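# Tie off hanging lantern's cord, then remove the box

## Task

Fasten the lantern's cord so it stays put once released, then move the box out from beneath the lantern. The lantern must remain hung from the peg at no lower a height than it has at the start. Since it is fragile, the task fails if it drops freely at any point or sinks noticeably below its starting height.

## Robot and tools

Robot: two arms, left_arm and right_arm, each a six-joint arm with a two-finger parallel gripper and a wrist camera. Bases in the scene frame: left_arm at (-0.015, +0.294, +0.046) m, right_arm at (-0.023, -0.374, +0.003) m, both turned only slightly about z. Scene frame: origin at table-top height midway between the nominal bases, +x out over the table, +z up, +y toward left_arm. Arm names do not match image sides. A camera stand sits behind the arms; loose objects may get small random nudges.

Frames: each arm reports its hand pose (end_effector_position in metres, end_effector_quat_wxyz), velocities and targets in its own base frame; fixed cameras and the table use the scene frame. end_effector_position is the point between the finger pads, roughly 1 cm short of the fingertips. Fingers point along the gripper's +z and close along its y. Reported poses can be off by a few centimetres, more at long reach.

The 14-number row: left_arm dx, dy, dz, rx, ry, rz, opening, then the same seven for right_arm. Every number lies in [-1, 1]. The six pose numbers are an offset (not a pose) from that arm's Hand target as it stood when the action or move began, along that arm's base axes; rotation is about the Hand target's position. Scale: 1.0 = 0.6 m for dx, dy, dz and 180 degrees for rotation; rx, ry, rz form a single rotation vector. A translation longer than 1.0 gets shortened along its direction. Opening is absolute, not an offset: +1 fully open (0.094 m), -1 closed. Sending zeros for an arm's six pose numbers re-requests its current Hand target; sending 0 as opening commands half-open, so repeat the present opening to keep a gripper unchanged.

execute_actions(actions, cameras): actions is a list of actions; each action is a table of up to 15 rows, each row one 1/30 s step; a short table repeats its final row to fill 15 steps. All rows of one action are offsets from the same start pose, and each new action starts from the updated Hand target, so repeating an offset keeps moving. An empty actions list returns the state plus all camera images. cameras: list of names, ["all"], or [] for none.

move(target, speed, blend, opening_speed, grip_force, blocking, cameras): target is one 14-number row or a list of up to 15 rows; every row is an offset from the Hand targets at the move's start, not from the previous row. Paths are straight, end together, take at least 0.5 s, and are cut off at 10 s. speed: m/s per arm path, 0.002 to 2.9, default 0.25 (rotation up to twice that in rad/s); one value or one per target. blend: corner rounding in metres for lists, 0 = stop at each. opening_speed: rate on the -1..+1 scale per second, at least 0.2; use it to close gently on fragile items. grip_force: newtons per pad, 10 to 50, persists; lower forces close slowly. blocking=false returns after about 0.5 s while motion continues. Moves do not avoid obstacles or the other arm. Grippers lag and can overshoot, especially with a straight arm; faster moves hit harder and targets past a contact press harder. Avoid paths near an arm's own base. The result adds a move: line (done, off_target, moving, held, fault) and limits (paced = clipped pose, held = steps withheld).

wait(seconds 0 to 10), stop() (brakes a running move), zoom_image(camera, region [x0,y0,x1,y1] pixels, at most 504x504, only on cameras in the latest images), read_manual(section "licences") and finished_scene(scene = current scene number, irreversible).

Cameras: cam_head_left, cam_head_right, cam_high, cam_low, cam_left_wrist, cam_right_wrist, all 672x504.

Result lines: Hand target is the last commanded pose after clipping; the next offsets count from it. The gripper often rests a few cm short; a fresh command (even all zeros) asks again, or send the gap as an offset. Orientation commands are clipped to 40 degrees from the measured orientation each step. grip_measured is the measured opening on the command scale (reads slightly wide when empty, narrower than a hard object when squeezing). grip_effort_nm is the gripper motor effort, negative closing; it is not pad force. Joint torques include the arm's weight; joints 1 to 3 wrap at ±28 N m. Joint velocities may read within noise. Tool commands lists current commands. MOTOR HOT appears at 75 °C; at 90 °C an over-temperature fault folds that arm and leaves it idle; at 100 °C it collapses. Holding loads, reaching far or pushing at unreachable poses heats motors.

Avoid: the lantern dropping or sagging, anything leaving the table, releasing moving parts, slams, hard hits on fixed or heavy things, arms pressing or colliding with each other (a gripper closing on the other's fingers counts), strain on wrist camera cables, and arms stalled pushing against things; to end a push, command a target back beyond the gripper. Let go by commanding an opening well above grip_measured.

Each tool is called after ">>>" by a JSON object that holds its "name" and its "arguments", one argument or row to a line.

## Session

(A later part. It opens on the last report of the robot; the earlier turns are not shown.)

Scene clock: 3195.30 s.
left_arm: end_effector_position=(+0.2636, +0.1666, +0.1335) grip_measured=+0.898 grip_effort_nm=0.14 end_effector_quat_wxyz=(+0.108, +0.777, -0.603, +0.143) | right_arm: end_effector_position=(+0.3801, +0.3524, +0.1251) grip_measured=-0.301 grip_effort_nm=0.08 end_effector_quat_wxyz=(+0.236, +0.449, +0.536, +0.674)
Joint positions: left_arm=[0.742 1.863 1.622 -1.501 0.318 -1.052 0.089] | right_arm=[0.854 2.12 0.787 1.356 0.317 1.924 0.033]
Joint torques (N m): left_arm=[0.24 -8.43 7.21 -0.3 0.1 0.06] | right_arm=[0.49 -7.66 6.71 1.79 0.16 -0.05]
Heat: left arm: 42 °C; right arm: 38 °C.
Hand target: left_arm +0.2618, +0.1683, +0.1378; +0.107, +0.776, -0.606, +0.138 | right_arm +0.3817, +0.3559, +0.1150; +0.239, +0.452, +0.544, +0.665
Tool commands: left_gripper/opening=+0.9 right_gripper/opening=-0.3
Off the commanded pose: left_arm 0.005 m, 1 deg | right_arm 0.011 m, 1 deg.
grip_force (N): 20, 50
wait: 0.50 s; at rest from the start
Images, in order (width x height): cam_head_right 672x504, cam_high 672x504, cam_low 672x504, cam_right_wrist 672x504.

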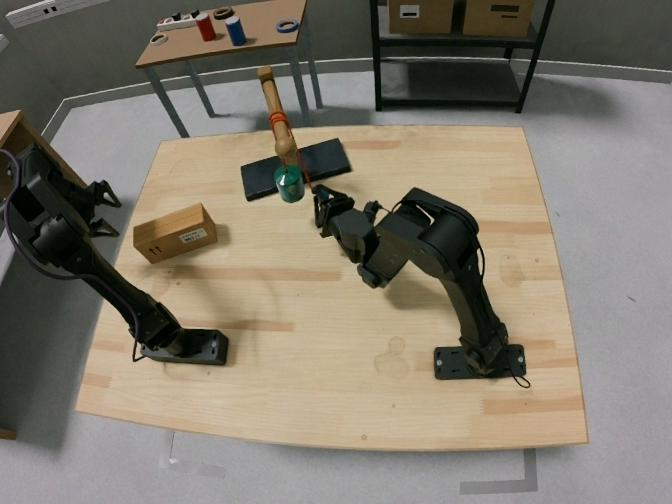

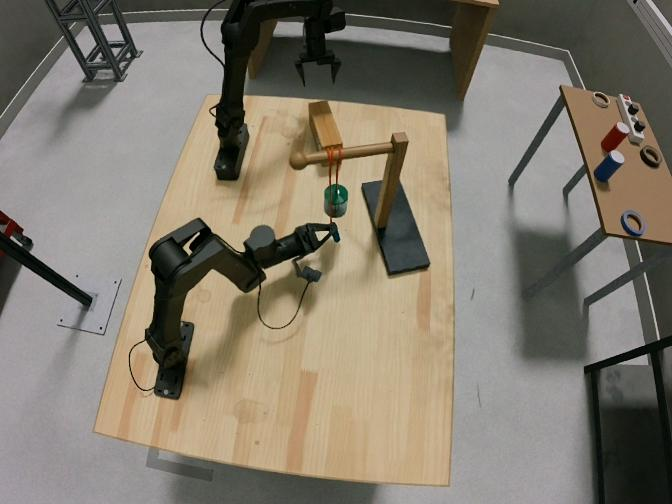

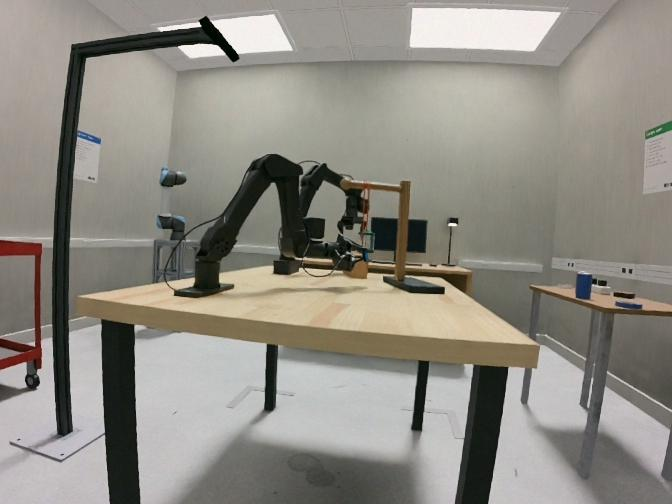

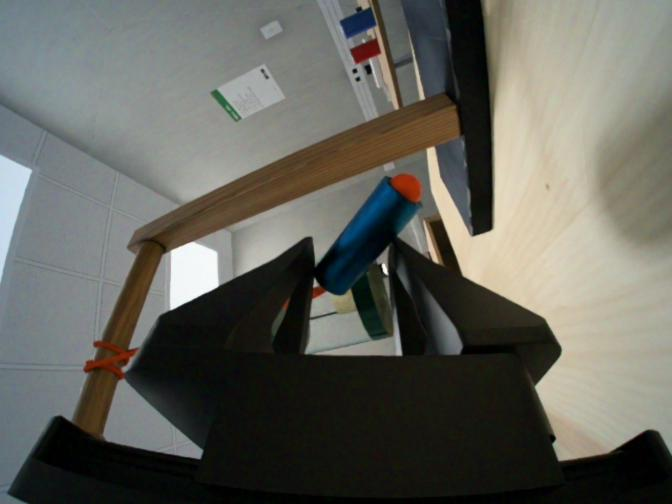

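>>> {"name": "move", "arguments": {
  "target": [0,0,0,0,0,0,0.9, 0,0,0,0,0,0,0.3],
  "opening_speed": 0.3,
  "cameras": ["cam_low", "cam_high", "cam_right_wrist"]
}}

>>> {"name": "zoom_image", "arguments": {
  "camera": "cam_low",
  "region": [320, 170, 430, 300]
}}

>>> {"name": "zoom_image", "arguments": {
  "camera": "cam_high",
  "region": [280, 110, 440, 270]
}}

Scene clock: 3228.77 s.
left_arm: end_effector_position=(+0.2636, +0.1666, +0.1335) grip_measured=+0.898 grip_effort_nm=0.13 end_effector_quat_wxyz=(+0.108, +0.777, -0.603, +0.143) | right_arm: end_effector_position=(+0.3802, +0.3524, +0.1251) grip_measured=+0.299 grip_effort_nm=0.08 end_effector_quat_wxyz=(+0.236, +0.449, +0.536, +0.674)
Joint positions: left_arm=[0.742 1.863 1.622 -1.501 0.318 -1.052 0.089] | right_arm=[0.854 2.12 0.787 1.356 0.318 1.924 0.061]
Joint torques (N m): left_arm=[0.18 -8.49 7.24 -0.3 0.1 0.05] | right_arm=[0.44 -7.66 6.74 1.79 0.14 -0.08]
Heat: left arm: 42 °C; right arm: 38 °C.
Hand target: left_arm +0.2618, +0.1683, +0.1378; +0.107, +0.776, -0.606, +0.138 | right_arm +0.3817, +0.3559, +0.1150; +0.239, +0.452, +0.544, +0.665
Off the commanded pose: left_arm 0.005 m, 1 deg | right_arm 0.011 m, 1 deg.
grip_force (N): 20, 50
move: off_target (right_arm)
Images, in order (width x height): cam_high 672x504, cam_low 672x504, cam_right_wrist 672x504.

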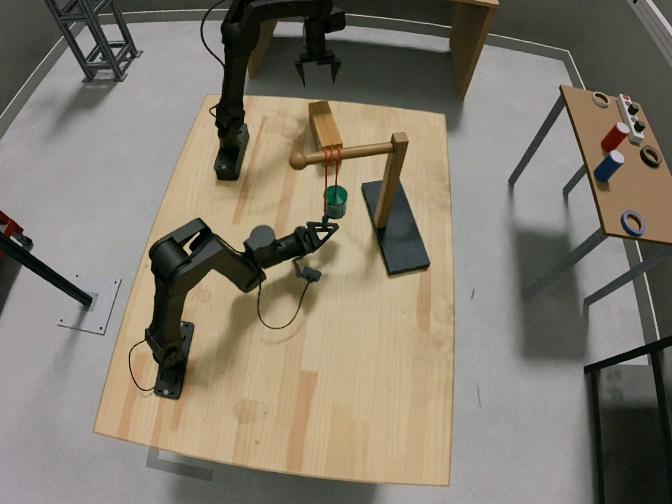

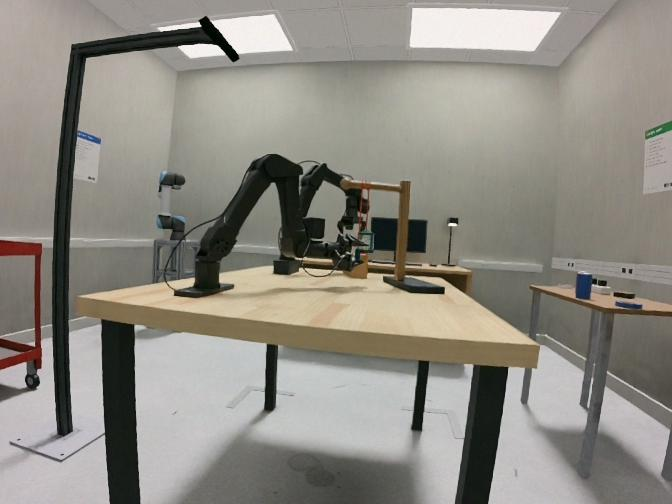

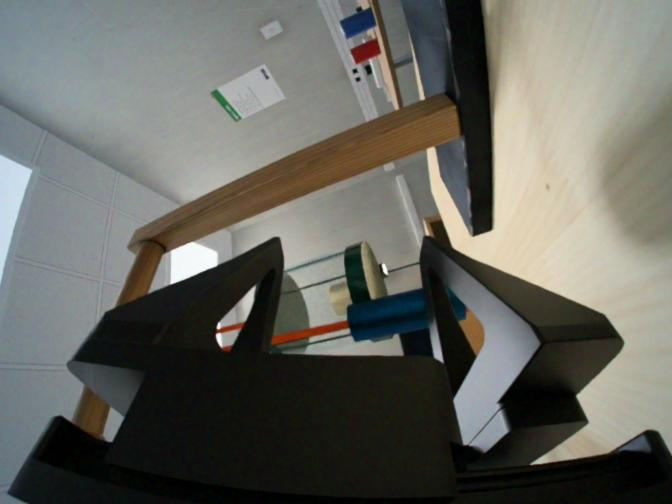

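Scaled by 3.877 from the camera's 672x504 image, which has a finer 960x720 frame.

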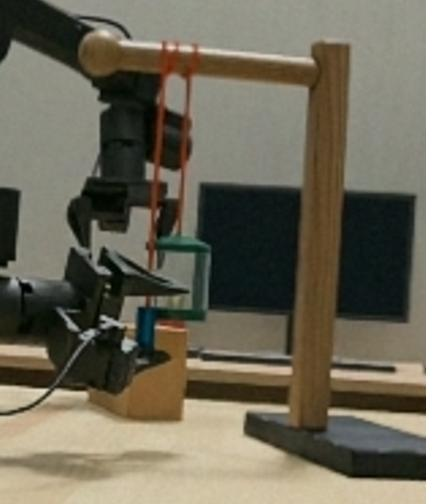

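Scaled by 3.150 from the camera's 672x504 image, which has a finer 960x720 frame.

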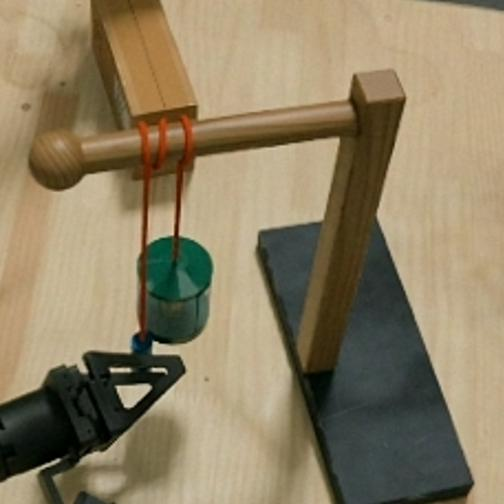

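>>> {"name": "move", "arguments": {
  "target": [0,0,0,0,0,0,0.9, -0.172,-0.102,0.012,0,0,0,0.3],
  "speed": 0.12,
  "cameras": ["cam_low", "cam_high", "cam_right_wrist"]
}}

>>> {"name": "zoom_image", "arguments": {
  "camera": "cam_low",
  "region": [320, 170, 430, 300]
}}

>>> {"name": "zoom_image", "arguments": {
  "camera": "cam_high",
  "region": [280, 110, 440, 270]
}}

Scene clock: 3262.90 s.
left_arm: end_effector_position=(+0.2636, +0.1666, +0.1335) grip_measured=+0.898 grip_effort_nm=0.13 end_effector_quat_wxyz=(+0.108, +0.777, -0.603, +0.143) | right_arm: end_effector_position=(+0.2797, +0.2968, +0.1039) grip_measured=+0.299 grip_effort_nm=0.08 end_effector_quat_wxyz=(+0.238, +0.456, +0.567, +0.644)
Joint positions: left_arm=[0.742 1.863 1.622 -1.501 0.318 -1.052 0.089] | right_arm=[1.017 1.937 0.345 1.526 0.476 1.924 0.061]
Joint torques (N m): left_arm=[0.24 -8.39 7.25 -0.29 0.08 0.05] | right_arm=[0.4 -9.09 2.8 2.42 0.21 -0.06]
Heat: left arm: 42 °C; right arm: 38 °C.
Hand target: left_arm +0.2618, +0.1683, +0.1378; +0.107, +0.776, -0.606, +0.138 | right_arm +0.2785, +0.2948, +0.1223; +0.239, +0.452, +0.543, +0.666
Off the commanded pose: left_arm 0.005 m, 1 deg | right_arm 0.018 m, 4 deg.
grip_force (N): 20, 50
move: off_target (right_arm)
Images, in order (width x height): cam_high 672x504, cam_low 672x504, cam_right_wrist 672x504.

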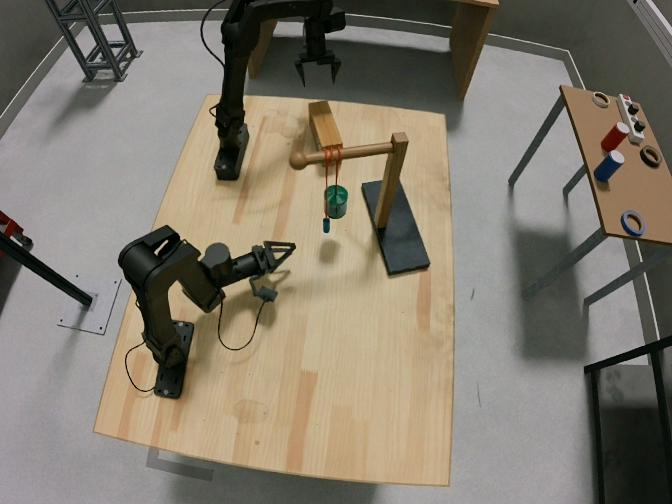

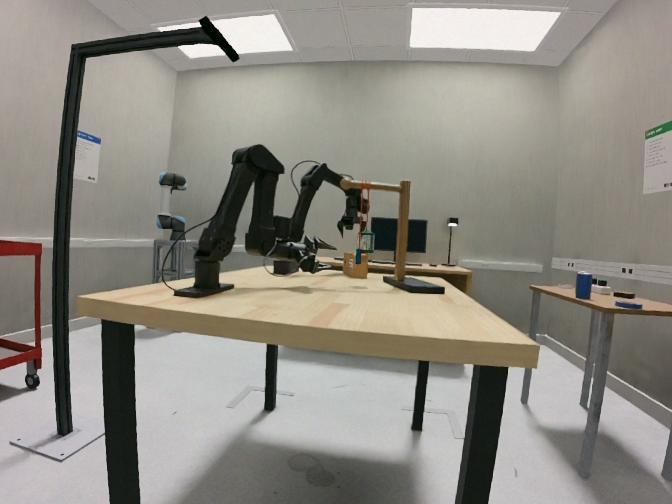

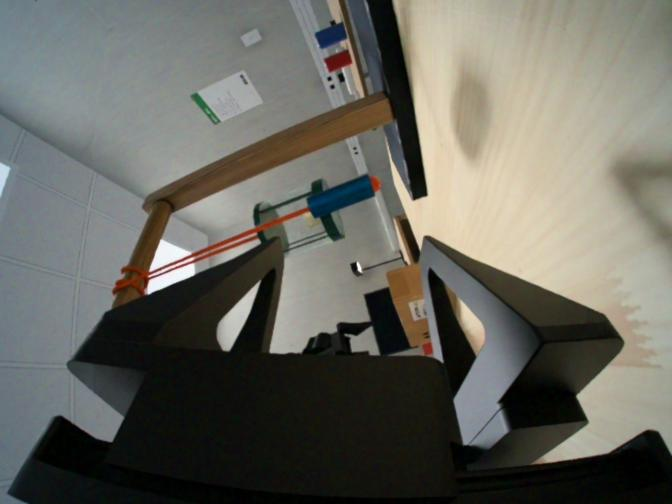

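Scaled by 3.877 from the camera's 672x504 image, which has a finer 960x720 frame.

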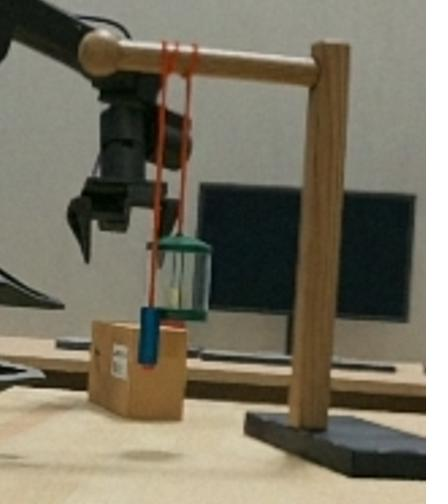

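Scaled by 3.150 from the camera's 672x504 image, which has a finer 960x720 frame.

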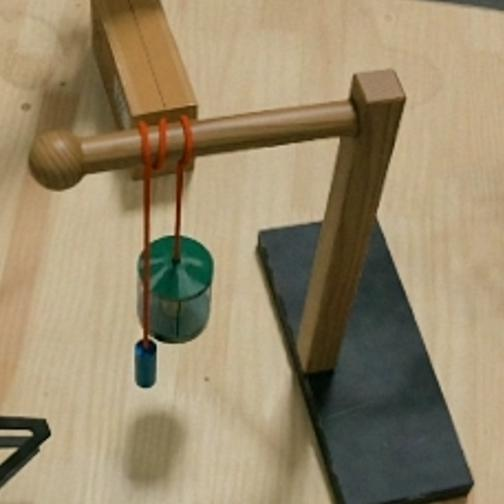

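>>> {"name": "wait", "arguments": {
  "seconds": 4,
  "cameras": ["cam_low", "cam_high"]
}}

>>> {"name": "zoom_image", "arguments": {
  "camera": "cam_low",
  "region": [320, 170, 430, 300]
}}

>>> {"name": "zoom_image", "arguments": {
  "camera": "cam_high",
  "region": [280, 110, 440, 270]
}}

Scene clock: 3276.53 s.
left_arm: end_effector_position=(+0.2636, +0.1666, +0.1335) grip_measured=+0.898 grip_effort_nm=0.14 end_effector_quat_wxyz=(+0.108, +0.777, -0.603, +0.143) | right_arm: end_effector_position=(+0.2798, +0.2966, +0.1039) grip_measured=+0.299 grip_effort_nm=0.08 end_effector_quat_wxyz=(+0.238, +0.456, +0.567, +0.644)
Joint positions: left_arm=[0.742 1.863 1.622 -1.501 0.318 -1.052 0.089] | right_arm=[1.017 1.937 0.345 1.526 0.477 1.924 0.061]
Joint torques (N m): left_arm=[0.23 -8.46 7.23 -0.31 0.09 0.04] | right_arm=[0.42 -9.1 2.88 2.42 0.2 -0.05]
Heat: left arm: 42 °C; right arm: 41 °C.
Hand target: left_arm +0.2618, +0.1683, +0.1378; +0.107, +0.776, -0.606, +0.138 | right_arm +0.2785, +0.2947, +0.1223; +0.239, +0.452, +0.543, +0.666
Tool commands: left_gripper/opening=+0.9 right_gripper/opening=+0.3
Off the commanded pose: left_arm 0.005 m, 1 deg | right_arm 0.018 m, 4 deg.
grip_force (N): 20, 50
wait: 4.00 s; at rest from the start
Images, in order (width x height): cam_high 672x504, cam_low 672x504.

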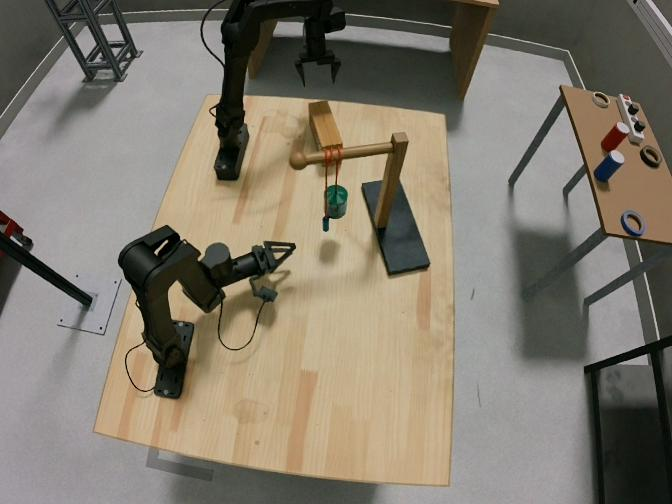

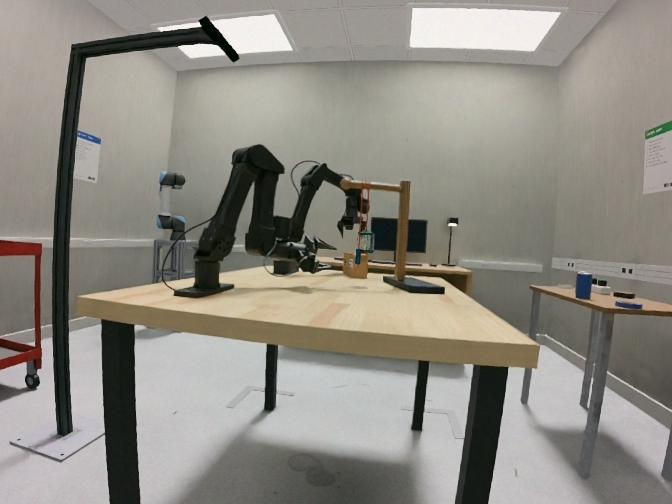

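Scaled by 3.877 from the camera's 672x504 image, which has a finer 960x720 frame.

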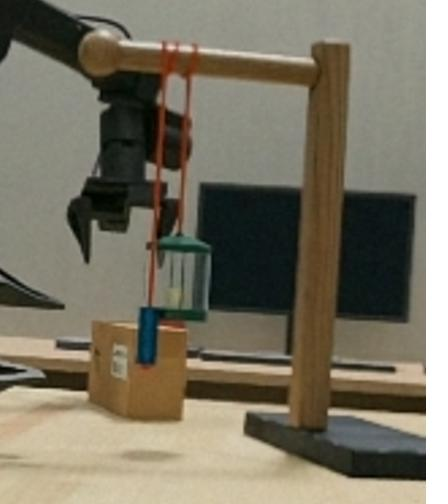

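Scaled by 3.150 from the camera's 672x504 image, which has a finer 960x720 frame.

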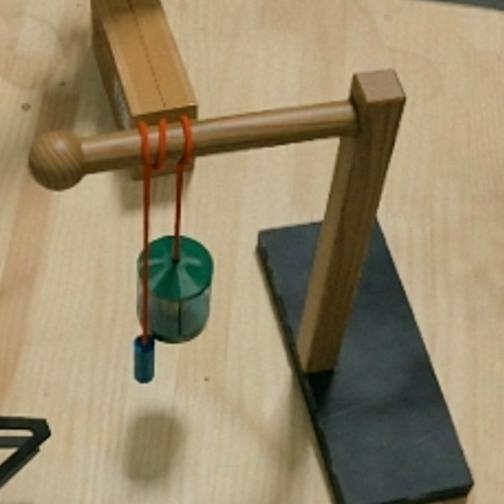

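>>> {"name": "zoom_image", "arguments": {
  "camera": "cam_low",
  "region": [350, 222, 380, 268]
}}

>>> {"name": "wait", "arguments": {
  "seconds": 10,
  "cameras": ["cam_low", "cam_high"]
}}

>>> {"name": "zoom_image", "arguments": {
  "camera": "cam_low",
  "region": [350, 222, 380, 268]
}}

>>> {"name": "zoom_image", "arguments": {
  "camera": "cam_high",
  "region": [280, 110, 440, 270]
}}

Scaled by 10.957 from the camera's 672x504 image, which has a finer 960x720 frame.

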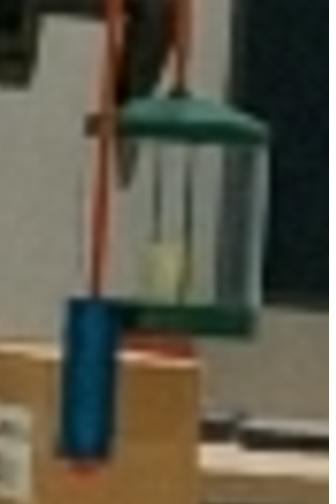

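Scene clock: 3297.90 s.
left_arm: end_effector_position=(+0.2636, +0.1666, +0.1335) grip_measured=+0.898 grip_effort_nm=0.14 end_effector_quat_wxyz=(+0.108, +0.777, -0.603, +0.143) | right_arm: end_effector_position=(+0.2798, +0.2966, +0.1039) grip_measured=+0.299 grip_effort_nm=0.08 end_effector_quat_wxyz=(+0.238, +0.456, +0.567, +0.644)
Joint positions: left_arm=[0.742 1.863 1.622 -1.501 0.318 -1.052 0.089] | right_arm=[1.017 1.937 0.345 1.526 0.477 1.924 0.061]
Joint torques (N m): left_arm=[0.24 -8.47 7.27 -0.28 0.09 0.06] | right_arm=[0.4 -9.07 2.74 2.39 0.21 -0.06]
Heat: left arm: 42 °C; right arm: 43 °C.
Hand target: left_arm +0.2618, +0.1683, +0.1378; +0.107, +0.776, -0.606, +0.138 | right_arm +0.2785, +0.2947, +0.1223; +0.239, +0.452, +0.543, +0.666
Tool commands: left_gripper/opening=+0.9 right_gripper/opening=+0.3
Off the commanded pose: left_arm 0.005 m, 1 deg | right_arm 0.018 m, 4 deg.
grip_force (N): 20, 50
wait: 10.00 s; at rest from the start
Images, in order (width x height): cam_high 672x504, cam_low 672x504.

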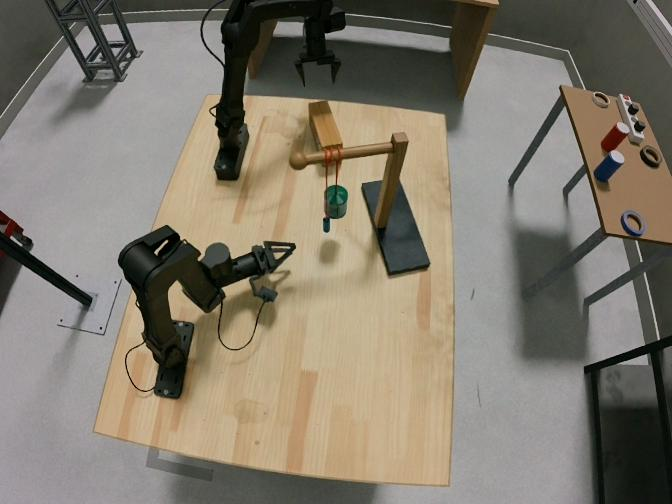

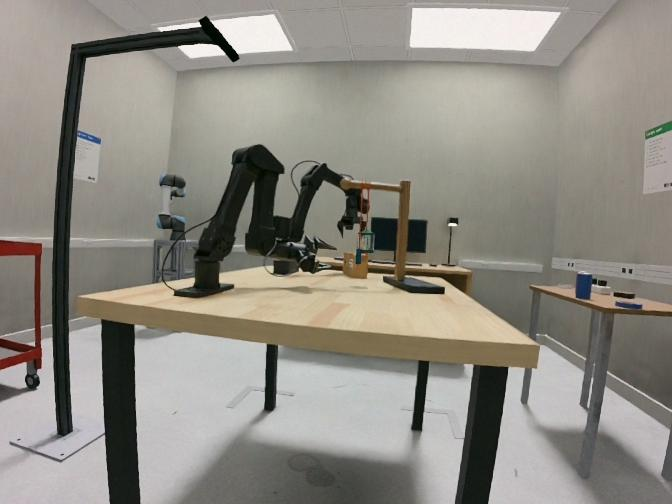

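Scaled by 10.957 from the camera's 672x504 image, which has a finer 960x720 frame.

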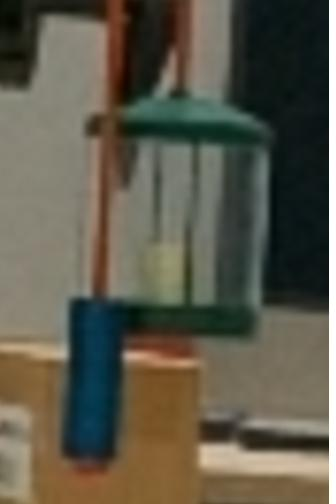

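Scaled by 3.150 from the camera's 672x504 image, which has a finer 960x720 frame.

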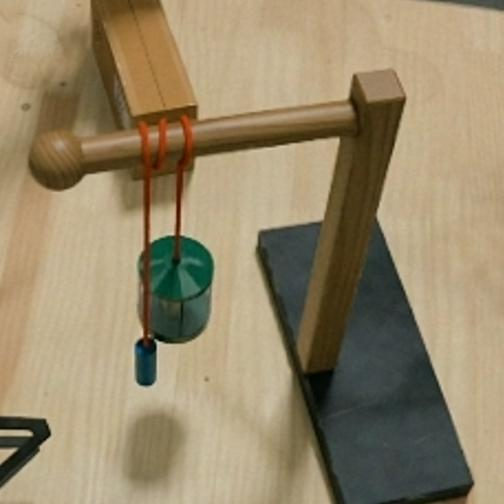

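>>> {"name": "finished_scene", "arguments": {
  "scene": 1
}}

The scene is finished: the task was done.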